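# Set lighting desk channel faders to their taped levels

## Task

Move every channel fader on the lighting desk to the level marked on the tape strip above that fader, and leave the master fader at the level it had at the start.

## Robot and tools

Robot: two UR7e-type six-joint arms, left_arm and right_arm, each ending in a two-finger parallel gripper (pads open up to 80 mm). The fingers point along the gripper's +z axis and close along its x axis. end_effector_position is the point midway between the pads; fingertips stick out 9.3 mm past it. The housing starts 38 mm behind that point and is 201 mm long along the closing direction, 46 mm wide. A camera block on a post sticks out about 12 cm toward the gripper's -y side and turns with it.

Frames. Scene frame: origin at table-top height midway between the arms, +z up, +x out over the table, left_arm on the +y side (not the image's left). Bases: left_arm at (+0.023, +0.421, 0) m, right_arm at (-0.013, -0.356, 0) m, both nearly unrotated. Each arm reports its hand pose, velocities and targets in its own base frame. Offsets in commands run along the axes of that arm's current Hand target. Printed positions may be off by a few cm.

execute_actions(actions, cameras). actions is a list of actions; each action is a table of up to 15 rows, one row per 1/30 s step; a short table repeats its last row until step 15. Every row has 18 numbers in [-1, 1]: for left_arm dx, dy, dz, rx, ry, rz, gripper position, force_limit, speed, then the same nine for right_arm. The six pose numbers are an offset from the Hand target as it stood when that action began (every row counts from that same start, not from the previous row); 1.0 = 0.6 m or 180 degrees; rx, ry, rz form one rotation vector. Repeating an offset in a later action moves further. Send six zeros to leave an arm where it is, but always resend its gripper numbers, since 0 there is a real command. Gripper position: +1 fully open, about -0.90 pads touching, -1 to grip. force_limit: -1 about 15 N per pad, +1 about 35 N. speed: -1 is 5 mm/s, +1 is 100 mm/s. A new force_limit or speed after the fingers stop needs a changed position number (e.g. -1 to -0.98). cameras: list of names (cam_high, cam_low, cam_left_wrist, cam_right_wrist) or ["all"]; images come by default only with an empty actions list.

move(target, speed, blend, stop_force, zero, blocking, cameras). target is one 18-number row or a list of up to 15 such rows; pose numbers are offsets (same 0.6 m / 180 degree scale) from the Hand target at the move's start, every row counted from that same start. Grippers follow straight paths, turning the short way. speed: top path speed in m/s, 0.002 to 3.6, default 0.25 (turns up to twice that in rad/s); one number or one per target. blend: corner rounding in m for a list, 0 (default) stops at each target. stop_force: 3 to 120 N, same for both arms; an arm's path ends when it feels that much push against its motion, then it backs to the pose just before and holds there (new Hand target), still pressing a little. Not reliable while the gripper rotates; leave it out when pulling away from something you press on. All target rows must share gripper numbers when it is used. zero (only with stop_force): true re-zeros moving arms first; false keeps the old zero so pushes add up. blocking=false returns after about 0.5 s while the move runs (not with stop_force). Paths do not avoid obstacles or the other arm; the hand lags and can overshoot when fast. The result adds a move: line, e.g. done, off_target, moving, held, fault, and limits=paced (pose clipped) or limits=held (steps withheld).

wait(seconds 0 to 3600) lets time pass; a running move continues. stop brakes a running move. zoom_image(camera, region=[x0, y0, x1, y1]) enlarges part of that camera's latest image, pixels from top-left, at most 504 by 504. zero_wrist_force(arm) tares that wrist sensor. read_manual(section) gives only licence texts. finished_scene(scene) ends the current scene with its number; call nothing after it in that reply.

Results: Hand target (last commanded pose after clipping; the next offsets count from it), end_effector_position (m), end_effector_quat_wxyz, velocities (left out when joints are still), Joint positions and Joint torques (raw drive output, noisy, offset), Wrist force and Wrist torque along the gripper's own axes plus the peak since last shown, is_grasped (1 only when something stopped the fingers short), width_mm, Tool commands, some step positions for execute_actions, and MOTOR HOT or fault lines. A hand often rests short of its Hand target; send the missing distance as an offset.

Cautions. Orientation commands are clipped to 32 degrees from the measured one per step. Keep paths away from an arm's own base (the elbow can swing) and keep the arms apart; contact between the arms can fail the task. An outside force near 150 N (plus or minus 25) or contact torque at the joint limits (139 N m for shoulder and elbow, 26 N m for wrists) stops the arm for 10 s; so does a wrist joint lagging its plan by 0.9 degrees or a larger joint by 7.5 degrees. Arms are stiff: aiming even slightly into a firm surface can fault, so approach the faders slowly with a modest stop_force and slide them gently. Don't knock the desk or anything off the table, and leave the master fader untouched. Long stretched poses or pushing into unreachable targets heat motors; 85 °C locks the arm for 30 to 60 s.

Each tool is called after ">>>" as name(argument=value, ...), one argument or row to a line, values as JSON.

## Session

>>> execute_actions(
  actions=[],
)

Scene clock: 0.00 s.
left_arm: end_effector_position=(+0.5206, -0.1087, +0.3581) width_mm=79.9 is_grasped=0 end_effector_quat_wxyz=(-0.131, +0.264, +0.955, +0.020) | right_arm: end_effector_position=(+0.6751, -0.2594, +0.2868) width_mm=80.1 is_grasped=0 end_effector_quat_wxyz=(+0.128, +0.968, -0.216, +0.010)
Joint positions: left_arm=[-0.456 -1.372 1.335 -1.269 -1.579 -1.486] | right_arm=[3.038 -2.088 -1.141 -1.494 1.314 1.909]
Joint velocities: within noise
Joint torques (N m): no reading
Wrist force (N): no reading
Wrist torque (N m): no reading
Wrist force, peak (N): no reading
Hand target: left_arm +0.5206, -0.1087, +0.3581; -0.131, +0.264, +0.955, +0.020 | right_arm +0.6751, -0.2594, +0.2868; +0.128, +0.968, -0.216, +0.010
Tool commands: left_gripper/position=+0.998 left_gripper/force_limit=+1.0 left_gripper/speed=+1.0 right_gripper/position=+1.0 right_gripper/force_limit=+1.0 right_gripper/speed=+1.0

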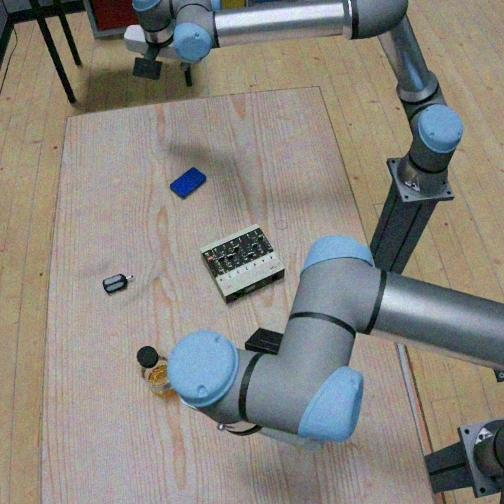

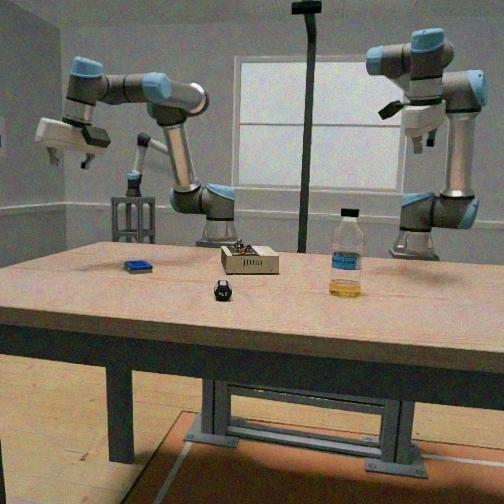

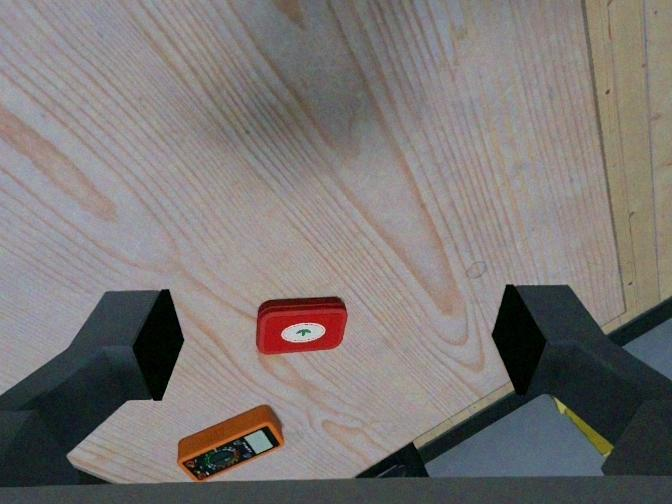

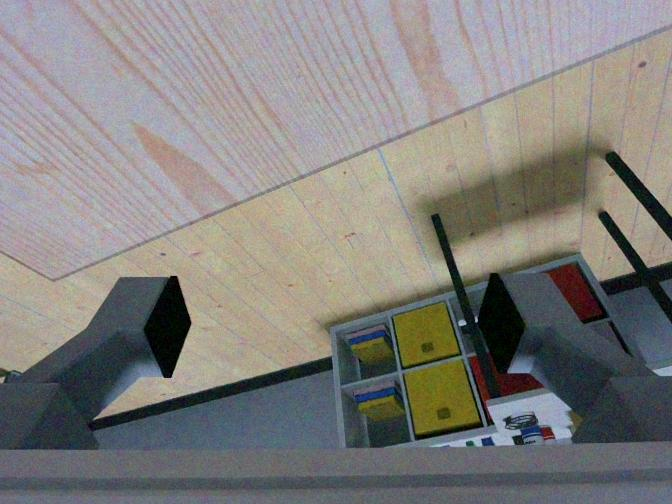

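>>> zoom_image(
  camera="cam_high",
  region=[190, 210, 300, 320],
)

>>> zoom_image(
  camera="cam_low",
  region=[200, 220, 300, 300],
)

Scaled by 4.582 from the camera's image (finer frame: 720x720).

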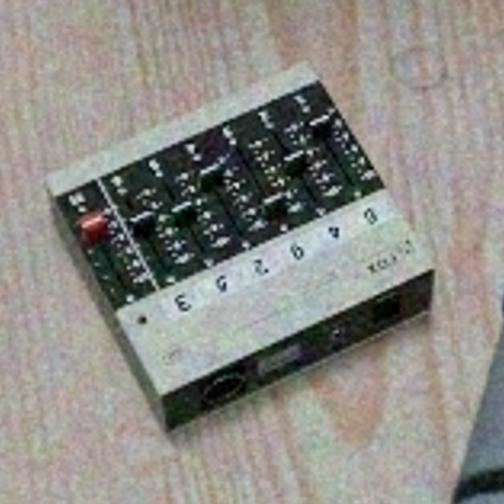

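Scaled by 5.040 from the camera's image (finer frame: 720x720).

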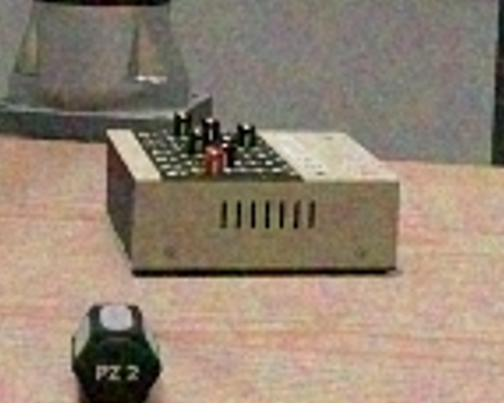

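>>> move(
  target=[0,0,0,0,0,0,0.998,1,1,-0.3853,-0.6648,-0.0817,0.0562,-0.0657,0.3581,1,1,1],
  speed=0.6,
  cameras=["cam_right_wrist","cam_high"],
)

Scene clock: 5.33 s.
left_arm: end_effector_position=(+0.5206, -0.1087, +0.3581) width_mm=79.9 is_grasped=0 end_effector_quat_wxyz=(-0.131, +0.264, +0.955, +0.020) | right_arm: end_effector_position=(+0.6356, +0.1976, +0.2199) width_mm=80.1 is_grasped=0 end_effector_quat_wxyz=(+0.000, +0.707, -0.707, +0.000)
Joint positions: left_arm=[-0.456 -1.372 1.335 -1.269 -1.579 -1.486] | right_arm=[3.645 -2 -1.432 -1.281 1.571 3.646]
Joint torques (N m): left_arm=[-0.51 -33.29 -23.6 -2.24 -0.18 0.01] | right_arm=[6.61 49.11 30.38 3.34 1.38 1.48]
Wrist force (N): left_arm=[0.0 0.1 -0.2] | right_arm=[-0.1 0.1 -1.0]
Wrist torque (N m): left_arm=[0.02 0.00 0.00] | right_arm=[0.09 -0.03 0.03]
Wrist force, peak (N): left_arm=[-0.4 -0.1 -0.2] | right_arm=[-3.7 0.6 -0.5]
Hand target: left_arm +0.5206, -0.1087, +0.3581; -0.131, +0.264, +0.955, +0.020 | right_arm +0.6356, +0.1977, +0.2200; +0.000, +0.707, -0.707, +0.000
Off the commanded pose: left_arm 0.000 m, 0 deg | right_arm 0.000 m, 0 deg.
move: done
Images, in order (width x height): cam_high 504x504, cam_right_wrist 672x504.

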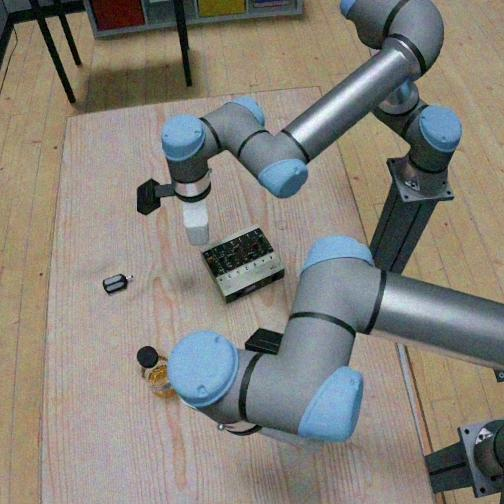

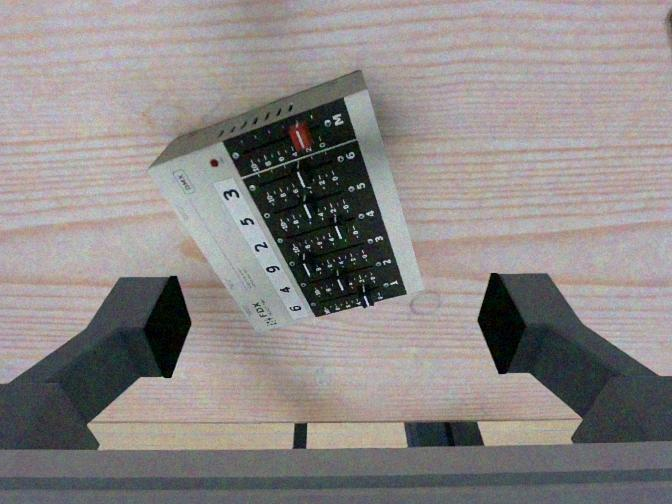

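>>> zoom_image(
  camera="cam_right_wrist",
  region=[150, 60, 430, 340],
)

Scaled by 1.800 from the camera's image (finer frame: 960x720).

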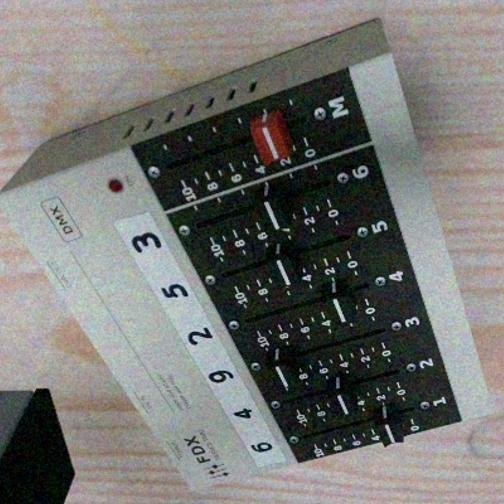

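>>> zoom_image(
  camera="cam_right_wrist",
  region=[200, 170, 320, 330],
)

>>> zoom_image(
  camera="cam_right_wrist",
  region=[280, 200, 400, 320],
)

>>> zoom_image(
  camera="cam_right_wrist",
  region=[230, 90, 370, 210],
)

Scaled by 3.150 from the camera's image (finer frame: 960x720).

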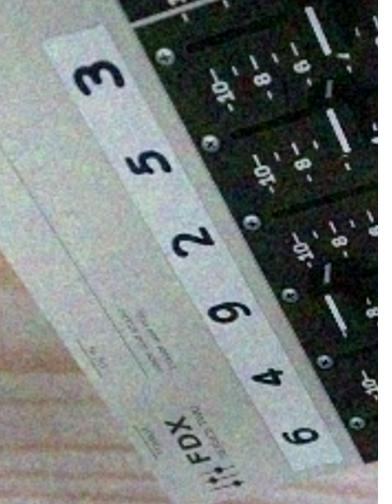

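Scaled by 4.200 from the camera's image (finer frame: 960x720).

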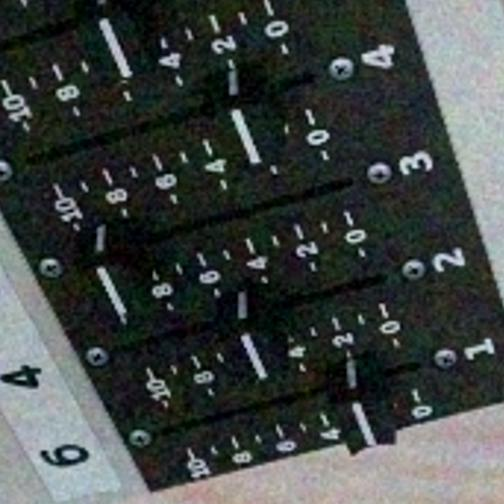

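Scaled by 3.600 from the camera's image (finer frame: 960x720).

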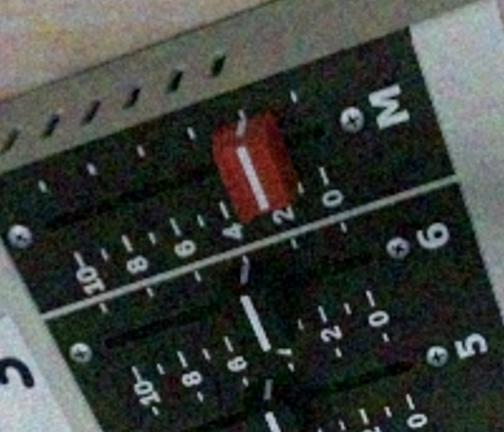

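>>> zoom_image(
  camera="cam_right_wrist",
  region=[258, 255, 308, 320],
)

>>> zoom_image(
  camera="cam_right_wrist",
  region=[330, 140, 370, 180],
)

Scaled by 7.754 from the camera's image (finer frame: 960x720).

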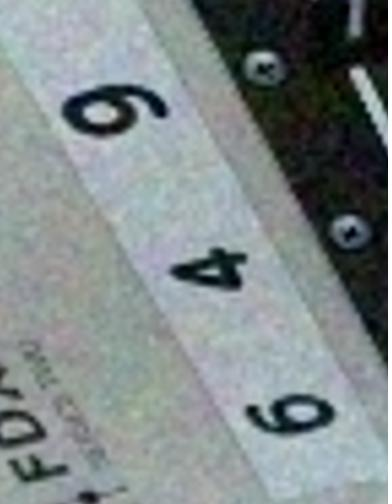

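Scaled by 12.600 from the camera's image (finer frame: 960x720).

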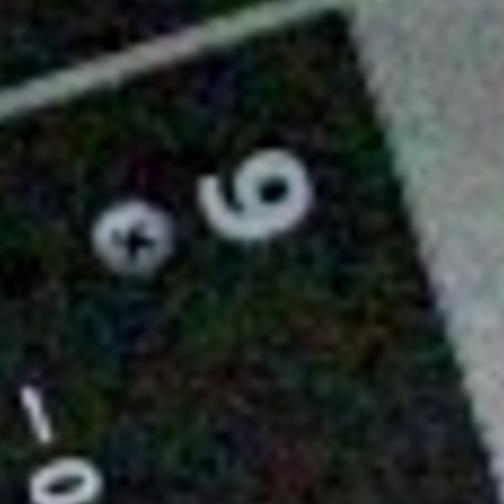

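>>> move(
  target=[0,0,0,0,0,0,0.998,1,1,-0.0417,0.0483,0.1167,0,0,-0.107,1,1,1],
  cameras=["cam_right_wrist"],
)

>>> zoom_image(
  camera="cam_right_wrist",
  region=[180, 60, 500, 300],
)

Scene clock: 9.17 s.
left_arm: end_effector_position=(+0.5206, -0.1087, +0.3581) width_mm=79.9 is_grasped=0 end_effector_quat_wxyz=(-0.131, +0.264, +0.955, +0.020) | right_arm: end_effector_position=(+0.6066, +0.2228, +0.1499) width_mm=80.1 is_grasped=0 end_effector_quat_wxyz=(+0.000, +0.815, -0.579, +0.000)
Joint positions: left_arm=[-0.456 -1.372 1.335 -1.269 -1.579 -1.486] | right_arm=[3.701 -2.018 -1.598 -1.097 1.571 3.366]
Joint torques (N m): left_arm=[-0.51 -33.31 -22.28 -2.09 -0.05 -0.07] | right_arm=[-6.93 50.82 26.8 2.63 1.27 -0.66]
Wrist force (N): left_arm=[-0.3 0.0 -0.1] | right_arm=[0.0 0.1 -0.1]
Wrist torque (N m): left_arm=[0.00 0.03 -0.01] | right_arm=[0.05 -0.04 -0.03]
Wrist force, peak (N): left_arm=[-0.2 0.3 -0.2] | right_arm=[0.2 -0.5 -1.9]
Hand target: left_arm +0.5206, -0.1087, +0.3581; -0.131, +0.264, +0.955, +0.020 | right_arm +0.6066, +0.2228, +0.1500; +0.000, +0.815, -0.579, +0.000
Off the commanded pose: left_arm 0.000 m, 0 deg | right_arm 0.000 m, 0 deg.
move: done

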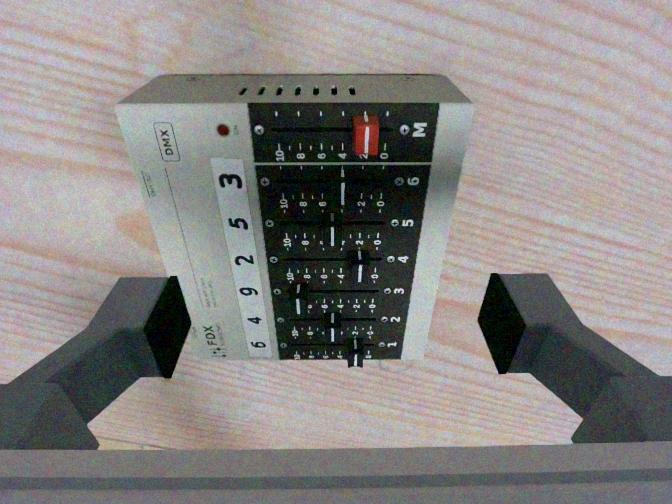

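Scaled by 1.575 from the camera's image (finer frame: 960x720).

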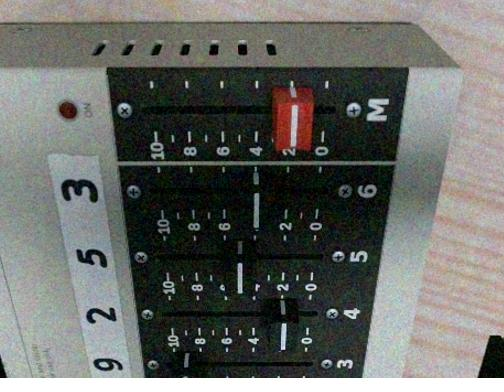

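>>> zoom_image(
  camera="cam_right_wrist",
  region=[260, 230, 420, 370],
)

>>> zoom_image(
  camera="cam_right_wrist",
  region=[250, 100, 430, 260],
)

Scaled by 3.150 from the camera's image (finer frame: 960x720).

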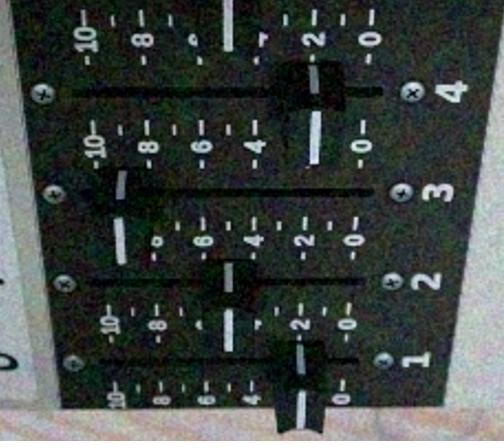

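Scaled by 2.800 from the camera's image (finer frame: 960x720).

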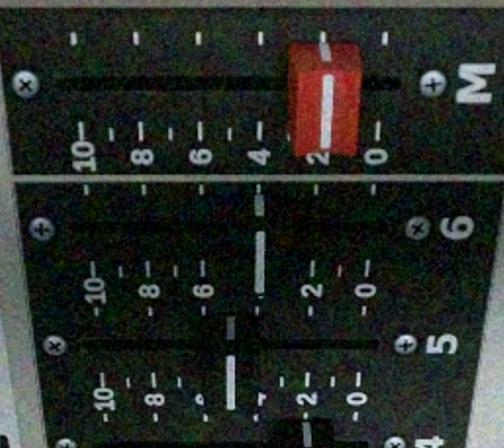

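>>> move(
  target=[
    [0,0,0,0,0,0,0.998,1,1,0.0147,0.1875,0.095,0,0,0,-0.33,-1,1],
    [0,0,0,0,0,0,0.998,1,1,0.0147,0.1875,0.1367,0,0,0,-0.33,-1,1],
  ],
  speed=[0.25,0.03],
  stop_force=5,
  cameras=["cam_right_wrist","cam_high"],
)

>>> zoom_image(
  camera="cam_right_wrist",
  region=[210, 180, 470, 400],
)

Scene clock: 14.80 s.
left_arm: end_effector_position=(+0.5206, -0.1087, +0.3581) width_mm=79.9 is_grasped=0 end_effector_quat_wxyz=(-0.131, +0.264, +0.955, +0.020) | right_arm: end_effector_position=(+0.5032, +0.1775, +0.0680) width_mm=24.1 is_grasped=0 end_effector_quat_wxyz=(+0.000, +0.815, -0.579, +0.000)
Joint positions: left_arm=[-0.456 -1.372 1.335 -1.269 -1.579 -1.486] | right_arm=[3.733 -1.909 -2.023 -0.781 1.571 3.398]
Joint torques (N m): left_arm=[-2.04 -35.37 -23.99 -2.07 -0.07 -0.03] | right_arm=[-7.94 41.69 26.72 1.09 -1.7 -1.2]
Wrist force (N): left_arm=[-0.3 0.1 -0.1] | right_arm=[0.1 0.4 -0.6]
Wrist torque (N m): left_arm=[0.02 0.04 0.00] | right_arm=[0.13 -0.04 -0.05]
Wrist force, peak (N): left_arm=[-0.4 0.1 -0.2] | right_arm=[0.2 1.9 0.5]
Hand target: left_arm +0.5206, -0.1087, +0.3581; -0.131, +0.264, +0.955, +0.020 | right_arm +0.5032, +0.1775, +0.0680; +0.000, +0.815, -0.579, +0.000
Off the commanded pose: left_arm 0.000 m, 0 deg | right_arm 0.000 m, 0 deg.
move: done
Images, in order (width x height): cam_high 504x504, cam_right_wrist 672x504.

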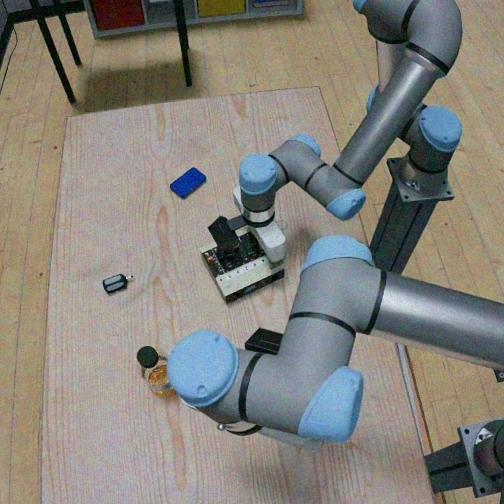

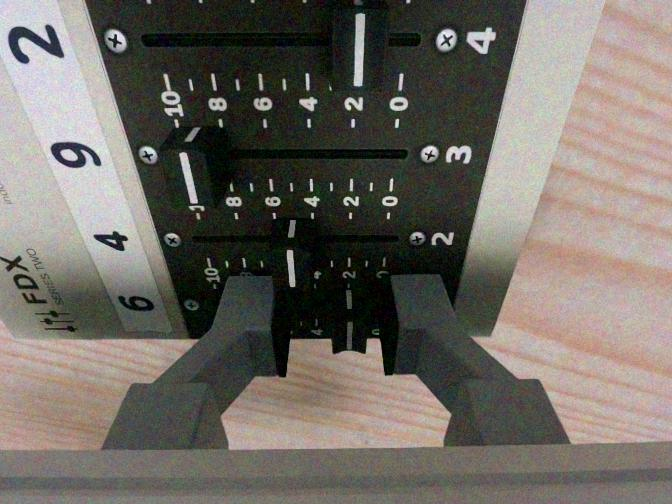

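Scaled by 1.938 from the camera's image (finer frame: 960x720).

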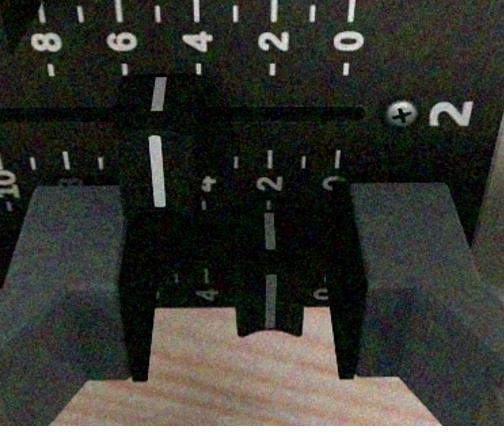

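>>> move(
  target=[0,0,0,0,0,0,0.998,1,1,0,0,0,0,0,0,-1,-1,-0.6],
  cameras=["cam_right_wrist"],
)

>>> zoom_image(
  camera="cam_right_wrist",
  region=[210, 180, 470, 400],
)

Scene clock: 16.03 s.
left_arm: end_effector_position=(+0.5206, -0.1087, +0.3581) width_mm=79.9 is_grasped=0 end_effector_quat_wxyz=(-0.131, +0.264, +0.955, +0.020) | right_arm: end_effector_position=(+0.5032, +0.1775, +0.0680) width_mm=9.7 is_grasped=0 end_effector_quat_wxyz=(+0.000, +0.815, -0.579, +0.000)
Joint positions: left_arm=[-0.456 -1.372 1.335 -1.269 -1.579 -1.486] | right_arm=[3.733 -1.909 -2.023 -0.781 1.571 3.398]
Joint torques (N m): left_arm=[-0.99 -34 -25.09 -2.05 0.08 0.06] | right_arm=[-5.02 42.06 26.62 1.5 -1.15 -1.07]
Wrist force (N): left_arm=[-0.2 0.0 0.0] | right_arm=[2.4 -0.5 0.0]
Wrist torque (N m): left_arm=[0.01 0.02 0.00] | right_arm=[0.10 -0.07 -0.05]
Wrist force, peak (N): left_arm=[0.0 0.2 -0.4] | right_arm=[2.4 -0.5 0.0]
Hand target: left_arm +0.5206, -0.1087, +0.3581; -0.131, +0.264, +0.955, +0.020 | right_arm +0.5032, +0.1775, +0.0680; +0.000, +0.815, -0.579, +0.000
Off the commanded pose: left_arm 0.000 m, 0 deg | right_arm 0.000 m, 0 deg.
move: done

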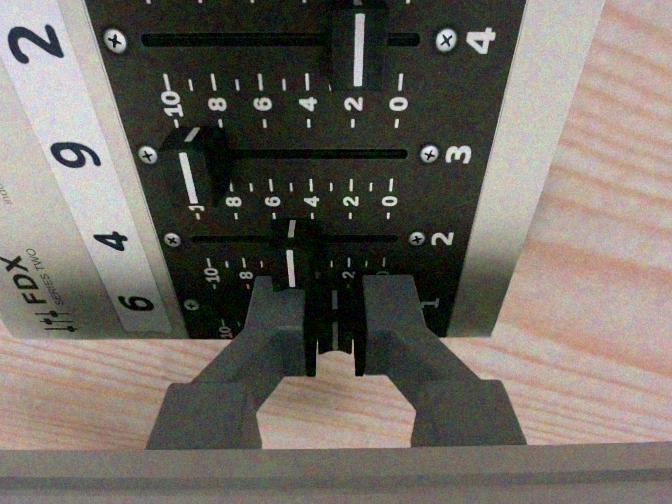

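Scaled by 1.938 from the camera's image (finer frame: 960x720).

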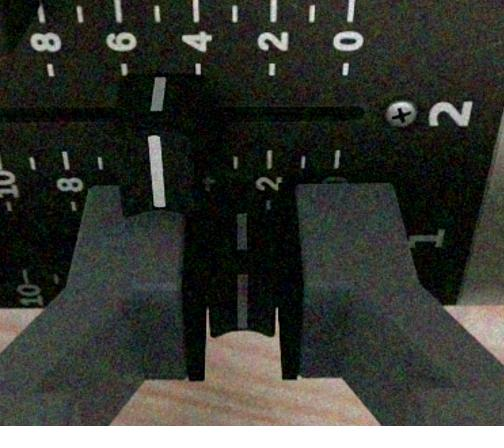

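>>> move(
  target=[0,0,0,0,0,0,0.998,1,1,-0.024,0,0,0,0,0,-1,-1,-0.6],
  speed=0.06,
  cameras=["cam_right_wrist"],
)

>>> zoom_image(
  camera="cam_right_wrist",
  region=[210, 180, 470, 400],
)

Scene clock: 17.20 s.
left_arm: end_effector_position=(+0.5206, -0.1087, +0.3581) width_mm=79.9 is_grasped=0 end_effector_quat_wxyz=(-0.131, +0.264, +0.955, +0.020) | right_arm: end_effector_position=(+0.4985, +0.1911, +0.0680) width_mm=9.7 is_grasped=1 end_effector_quat_wxyz=(+0.000, +0.815, -0.579, +0.000)
Joint positions: left_arm=[-0.456 -1.372 1.335 -1.269 -1.579 -1.486] | right_arm=[3.76 -1.91 -2.022 -0.781 1.571 3.425]
Joint torques (N m): left_arm=[-0.45 -34.73 -23.67 -2.26 0.13 -0.1] | right_arm=[-8 29.22 25.38 1.97 1.02 -1.14]
Wrist force (N): left_arm=[0.0 0.0 -0.1] | right_arm=[-2.1 1.9 1.1]
Wrist torque (N m): left_arm=[0.00 0.00 -0.01] | right_arm=[0.13 -0.06 0.05]
Wrist force, peak (N): left_arm=[-0.4 -0.1 -0.1] | right_arm=[2.4 -1.1 2.7]
Hand target: left_arm +0.5206, -0.1087, +0.3581; -0.131, +0.264, +0.955, +0.020 | right_arm +0.4985, +0.1911, +0.0680; +0.000, +0.815, -0.579, +0.000
Off the commanded pose: left_arm 0.000 m, 0 deg | right_arm 0.000 m, 0 deg.
move: done

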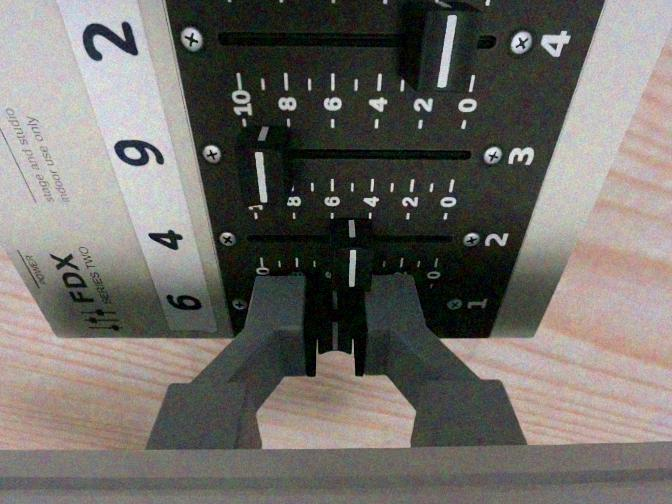

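Scaled by 1.938 from the camera's image (finer frame: 960x720).

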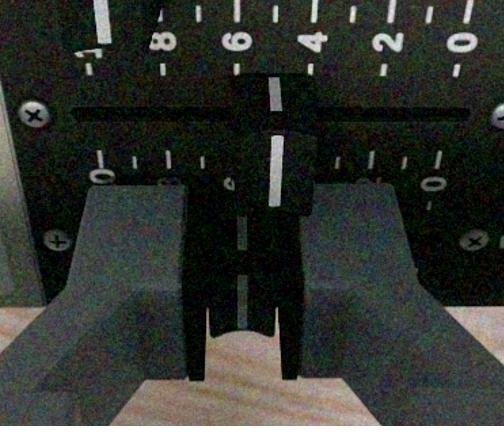

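>>> move(
  target=[
    [0,0,0,0,0,0,0.998,1,1,-0.0015,0,0,0,0,0,-1,-1,-0.6],
    [0,0,0,0,0,0,0.998,1,1,-0.0015,0,0,0,0,0,-0.33,-1,-0.5],
    [0,0,0,0,0,0,0.998,1,1,-0.0015,0,-0.033,0,0,0,-0.33,-1,-0.5],
    [0,0,0,0,0,0,0.998,1,1,0.0073,-0.0375,-0.033,0,0,0,-0.33,-1,-0.5],
    [0,0,0,0,0,0,0.998,1,1,0.0073,-0.0375,0,0,0,0,-0.33,-1,-0.5],
    [0,0,0,0,0,0,0.998,1,1,0.0073,-0.0375,0,0,0,0,-1,-1,-0.5],
  ],
  speed=0.08,
  blend=[0,0,0.005,0.005,0,0],
  cameras=["cam_right_wrist"],
)

>>> zoom_image(
  camera="cam_right_wrist",
  region=[210, 180, 470, 400],
)

Scene clock: 22.60 s.
left_arm: end_effector_position=(+0.5206, -0.1087, +0.3581) width_mm=79.9 is_grasped=0 end_effector_quat_wxyz=(-0.131, +0.264, +0.955, +0.020) | right_arm: end_effector_position=(+0.5212, +0.1944, +0.0680) width_mm=9.7 is_grasped=1 end_effector_quat_wxyz=(+0.000, +0.815, -0.579, +0.000)
Joint positions: left_arm=[-0.456 -1.372 1.335 -1.269 -1.579 -1.486] | right_arm=[3.74 -1.952 -1.957 -0.804 1.571 3.405]
Joint torques (N m): left_arm=[1.2 -32.64 -23.68 -1.93 0.1 0.11] | right_arm=[3.82 34.11 25.98 3.81 -0.98 1.34]
Wrist force (N): left_arm=[-0.1 0.1 0.0] | right_arm=[-2.3 0.6 0.2]
Wrist torque (N m): left_arm=[0.02 0.02 -0.01] | right_arm=[0.13 -0.04 0.08]
Wrist force, peak (N): left_arm=[-0.1 0.3 -0.2] | right_arm=[-2.6 1.8 1.7]
Hand target: left_arm +0.5206, -0.1087, +0.3581; -0.131, +0.264, +0.955, +0.020 | right_arm +0.5212, +0.1943, +0.0680; +0.000, +0.815, -0.579, +0.000
Off the commanded pose: left_arm 0.000 m, 0 deg | right_arm 0.000 m, 0 deg.
move: done

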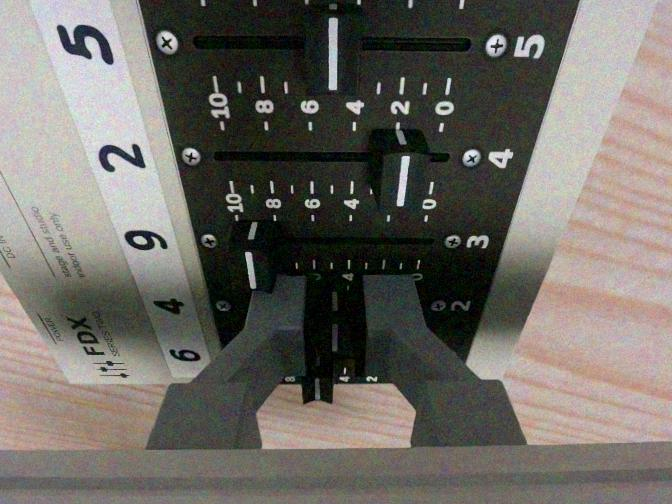

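Scaled by 1.938 from the camera's image (finer frame: 960x720).

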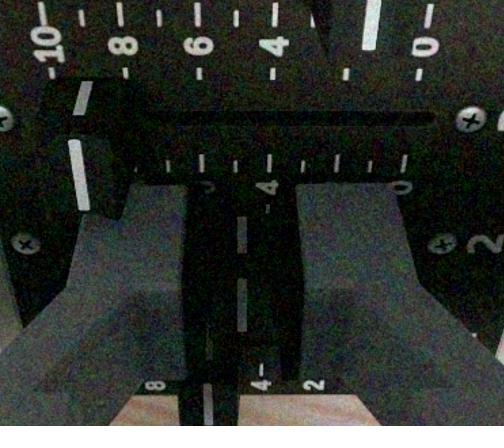

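>>> move(
  target=[
    [0,0,0,0,0,0,0.998,1,1,0.0062,0,0,0,0,0,-1,-1,-0.5],
    [0,0,0,0,0,0,0.998,1,1,0.0062,0,0,0,0,0,-0.33,-1,-0.4],
    [0,0,0,0,0,0,0.998,1,1,0.0062,0,-0.033,0,0,0,-0.33,-1,-0.4],
    [0,0,0,0,0,0,0.998,1,1,0.0079,-0.15,-0.033,0,0,0,-0.33,-1,-0.4],
    [0,0,0,0,0,0,0.998,1,1,0.0079,-0.15,0,0,0,0,-0.33,-1,-0.4],
    [0,0,0,0,0,0,0.998,1,1,0.0079,-0.15,0,0,0,0,-1,-1,-0.4],
  ],
  speed=[0.06,0.08,0.08,0.15,0.08,0.08],
  blend=[0,0,0.005,0.005,0,0],
  cameras=["cam_right_wrist"],
)

>>> zoom_image(
  camera="cam_right_wrist",
  region=[210, 180, 470, 400],
)

Scene clock: 27.10 s.
left_arm: end_effector_position=(+0.5206, -0.1087, +0.3581) width_mm=79.9 is_grasped=0 end_effector_quat_wxyz=(-0.131, +0.264, +0.955, +0.020) | right_arm: end_effector_position=(+0.6077, +0.2195, +0.0679) width_mm=9.6 is_grasped=1 end_effector_quat_wxyz=(+0.000, +0.815, -0.579, +0.000)
Joint positions: left_arm=[-0.456 -1.372 1.335 -1.269 -1.579 -1.486] | right_arm=[3.696 -2.121 -1.678 -0.913 1.571 3.361]
Joint torques (N m): left_arm=[-0.34 -32.76 -23.84 -2.03 0.07 -0.23] | right_arm=[5.16 49.84 28.33 3.64 0.66 1.34]
Wrist force (N): left_arm=[0.0 0.1 -0.2] | right_arm=[-0.7 -0.2 0.1]
Wrist torque (N m): left_arm=[0.01 0.00 0.00] | right_arm=[0.05 -0.07 0.08]
Wrist force, peak (N): left_arm=[-0.5 0.0 -0.2] | right_arm=[-2.4 5.4 -1.3]
Hand target: left_arm +0.5206, -0.1087, +0.3581; -0.131, +0.264, +0.955, +0.020 | right_arm +0.6077, +0.2195, +0.0679; +0.000, +0.815, -0.579, +0.000
Off the commanded pose: left_arm 0.000 m, 0 deg | right_arm 0.000 m, 0 deg.
move: done

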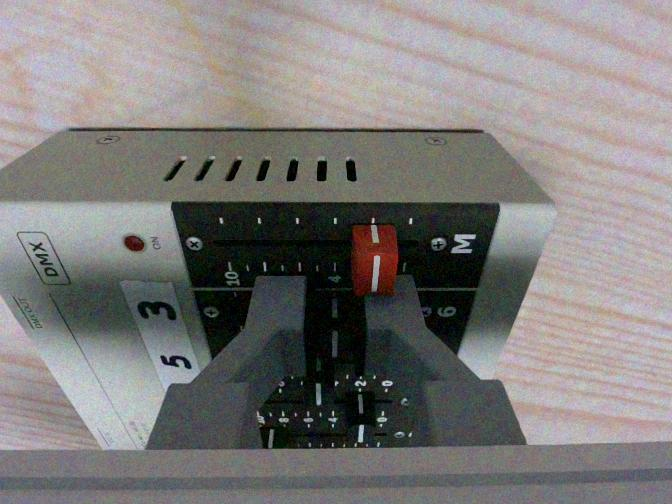

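Scaled by 1.938 from the camera's image (finer frame: 960x720).

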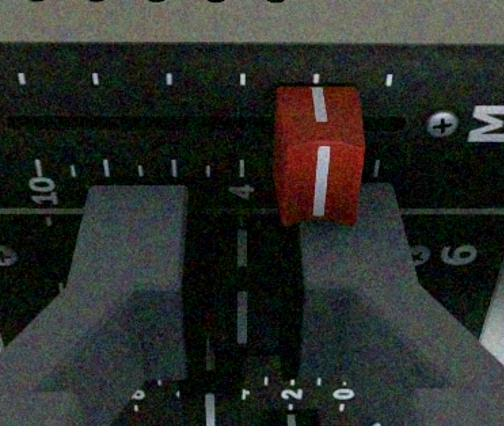

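>>> move(
  target=[
    [0,0,0,0,0,0,0.998,1,1,0.008,0,0,0,0,0,-1,-1,-0.4],
    [0,0,0,0,0,0,0.998,1,1,0.008,0,0,0,0,0,-0.33,-1,-0.3],
    [0,0,0,0,0,0,0.998,1,1,0.008,0,-0.04,0,0,0,-0.33,-1,-0.3],
    [0,0,0,0,0,0,0.998,1,1,-0.005,0.03,-0.137,0,0,0,-0.33,-1,-0.3],
    [0,0,0,0,0,0,0.998,1,1,-0.005,0.03,-0.137,0,0,0,1,-1,1],
  ],
  speed=[0.06,0.08,0.08,0.2,0.2],
  blend=[0,0,0.01,0,0],
  cameras=["cam_right_wrist"],
)

>>> zoom_image(
  camera="cam_right_wrist",
  region=[260, 210, 420, 350],
)

>>> zoom_image(
  camera="cam_right_wrist",
  region=[250, 80, 430, 240],
)

Scene clock: 30.67 s.
left_arm: end_effector_position=(+0.5206, -0.1087, +0.3581) width_mm=79.9 is_grasped=0 end_effector_quat_wxyz=(-0.131, +0.264, +0.955, +0.020) | right_arm: end_effector_position=(+0.5898, +0.2164, +0.1502) width_mm=80.0 is_grasped=0 end_effector_quat_wxyz=(+0.000, +0.815, -0.579, +0.000)
Joint positions: left_arm=[-0.456 -1.372 1.335 -1.269 -1.579 -1.486] | right_arm=[3.707 -1.979 -1.655 -1.078 1.571 3.372]
Joint torques (N m): left_arm=[0.94 -32.01 -24.87 -2.12 0.07 -0.23] | right_arm=[-7.78 48.61 9.52 1.23 1.53 -1.23]
Wrist force (N): left_arm=[-0.1 0.1 0.0] | right_arm=[0.3 0.2 -0.6]
Wrist torque (N m): left_arm=[0.02 0.00 0.00] | right_arm=[0.07 -0.06 0.02]
Wrist force, peak (N): left_arm=[-0.2 0.1 -0.3] | right_arm=[2.5 4.0 1.2]
Hand target: left_arm +0.5206, -0.1087, +0.3581; -0.131, +0.264, +0.955, +0.020 | right_arm +0.5898, +0.2164, +0.1502; +0.000, +0.815, -0.579, +0.000
Off the commanded pose: left_arm 0.000 m, 0 deg | right_arm 0.000 m, 0 deg.
move: done

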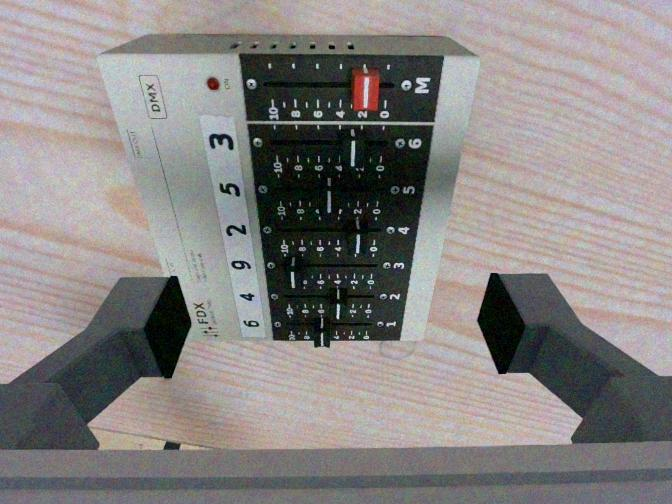

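Scaled by 3.150 from the camera's image (finer frame: 960x720).

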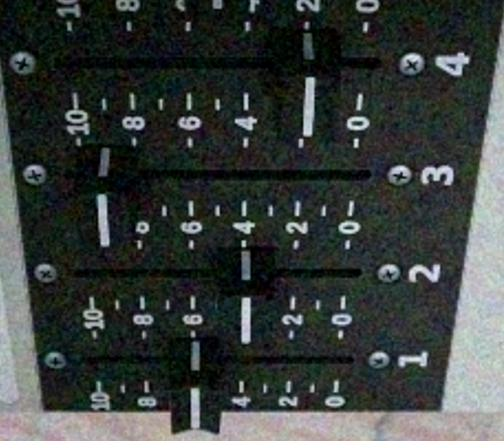

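Scaled by 2.800 from the camera's image (finer frame: 960x720).

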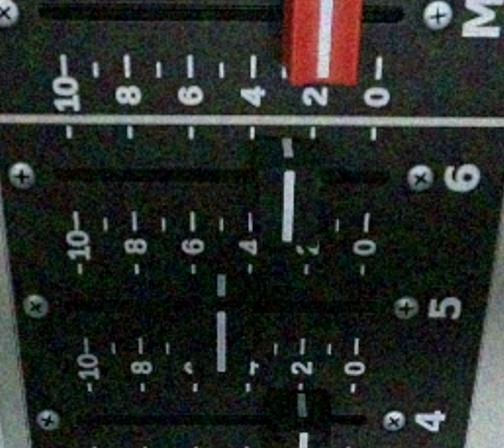

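>>> move(
  target=[
    [0,0,0,0,0,0,0.998,1,1,0.013,-0.03,0.1,0,0,0,-0.33,-1,1],
    [0,0,0,0,0,0,0.998,1,1,0.013,-0.03,0.137,0,0,0,-0.33,-1,1],
    [0,0,0,0,0,0,0.998,1,1,0.013,-0.03,0.137,0,0,0,-1,-1,-0.4],
    [0,0,0,0,0,0,0.998,1,1,0.0117,-0.03,0.137,0,0,0,-1,-1,-0.4],
    [0,0,0,0,0,0,0.998,1,1,0.0117,-0.03,0.137,0,0,0,-0.33,-1,-0.3],
    [0,0,0,0,0,0,0.998,1,1,0.0117,-0.03,0.1,0,0,0,-0.33,-1,-0.3],
  ],
  speed=[0.2,0.08,0.08,0.05,0.08,0.1],
  blend=[0.005,0,0,0,0,0],
)

>>> move(
  target=[
    [0,0,0,0,0,0,0.998,1,1,-0.0234,0.1875,0,0,0,0,-0.33,-1,-0.3],
    [0,0,0,0,0,0,0.998,1,1,-0.0234,0.1875,0.037,0,0,0,-0.33,-1,-0.3],
    [0,0,0,0,0,0,0.998,1,1,-0.0234,0.1875,0.037,0,0,0,-1,-1,-0.4],
    [0,0,0,0,0,0,0.998,1,1,-0.0247,0.1875,0.037,0,0,0,-1,-1,-0.4],
    [0,0,0,0,0,0,0.998,1,1,-0.0247,0.1875,0.037,0,0,0,-0.33,-1,-0.3],
    [0,0,0,0,0,0,0.998,1,1,-0.0117,0.03,-0.1,0,0,0,-0.33,-1,-0.3],
  ],
  speed=[0.2,0.08,0.08,0.05,0.08,0.15],
  blend=[0.005,0,0,0,0,0],
  cameras=["cam_right_wrist"],
)

>>> zoom_image(
  camera="cam_right_wrist",
  region=[260, 210, 420, 350],
)

>>> zoom_image(
  camera="cam_right_wrist",
  region=[250, 80, 430, 240],
)

Scene clock: 35.73 s.
left_arm: end_effector_position=(+0.5206, -0.1087, +0.3581) width_mm=79.9 is_grasped=0 end_effector_quat_wxyz=(-0.131, +0.264, +0.955, +0.020) | right_arm: end_effector_position=(+0.6091, +0.2157, +0.0902) width_mm=24.1 is_grasped=0 end_effector_quat_wxyz=(+0.000, +0.815, -0.579, +0.000)
Joint positions: left_arm=[-0.456 -1.372 1.335 -1.269 -1.579 -1.486] | right_arm=[3.69 -2.09 -1.661 -0.962 1.571 3.354]
Joint torques (N m): left_arm=[-0.16 -30.88 -25.32 -1.73 0.19 0.09] | right_arm=[-4.89 45.29 8.19 2.74 -1.02 -0.16]
Wrist force (N): left_arm=[-0.2 0.1 0.0] | right_arm=[0.5 0.2 -0.4]
Wrist torque (N m): left_arm=[0.02 0.02 -0.01] | right_arm=[0.07 -0.09 -0.01]
Wrist force, peak (N): left_arm=[-0.3 0.2 -0.2] | right_arm=[0.0 0.9 -3.3]
Hand target: left_arm +0.5206, -0.1087, +0.3581; -0.131, +0.264, +0.955, +0.020 | right_arm +0.6091, +0.2157, +0.0901; +0.000, +0.815, -0.579, +0.000
Off the commanded pose: left_arm 0.000 m, 0 deg | right_arm 0.000 m, 0 deg.
move: done

Scene clock: 39.83 s.
left_arm: end_effector_position=(+0.5206, -0.1087, +0.3581) width_mm=79.9 is_grasped=0 end_effector_quat_wxyz=(-0.131, +0.264, +0.955, +0.020) | right_arm: end_effector_position=(+0.5897, +0.2163, +0.1500) width_mm=24.1 is_grasped=0 end_effector_quat_wxyz=(+0.000, +0.815, -0.579, +0.000)
Joint positions: left_arm=[-0.456 -1.372 1.335 -1.269 -1.579 -1.486] | right_arm=[3.707 -1.979 -1.656 -1.078 1.571 3.372]
Joint torques (N m): left_arm=[-0.55 -31.18 -25 -1.88 0.21 0.03] | right_arm=[6.79 46.43 29.72 2.15 1.53 1.45]
Wrist force (N): left_arm=[-0.3 0.1 0.0] | right_arm=[0.4 -0.1 -0.8]
Wrist torque (N m): left_arm=[0.02 0.03 0.00] | right_arm=[0.04 -0.07 0.09]
Wrist force, peak (N): left_arm=[-0.4 0.2 0.0] | right_arm=[0.1 7.2 2.2]
Hand target: left_arm +0.5206, -0.1087, +0.3581; -0.131, +0.264, +0.955, +0.020 | right_arm +0.5898, +0.2164, +0.1502; +0.000, +0.815, -0.579, +0.000
Off the commanded pose: left_arm 0.000 m, 0 deg | right_arm 0.000 m, 0 deg.
move: done

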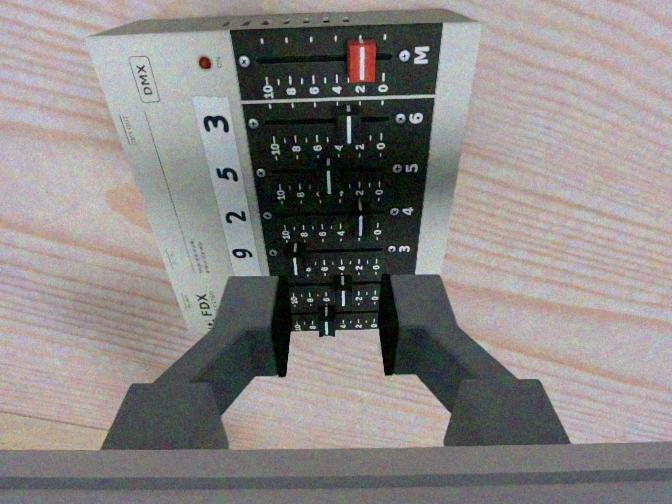

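Scaled by 3.150 from the camera's image (finer frame: 960x720).

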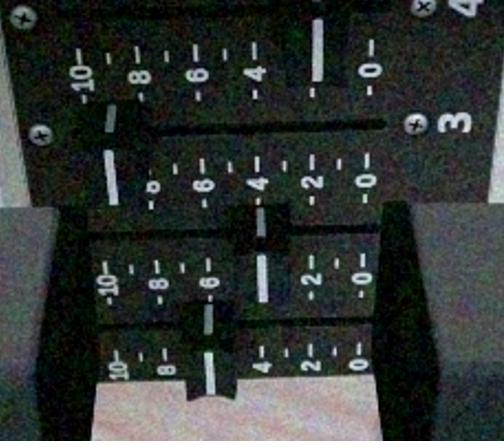

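Scaled by 2.800 from the camera's image (finer frame: 960x720).

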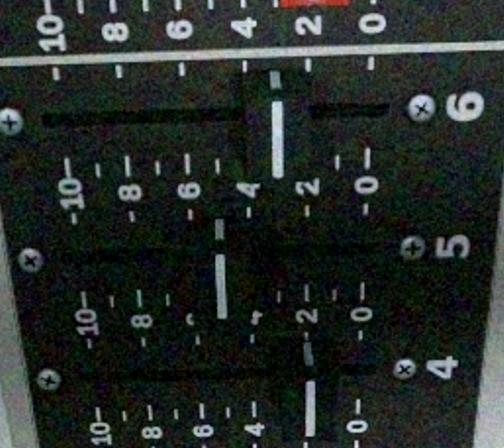

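>>> finished_scene(
  scene=2,
)

The scene is finished: the task was done.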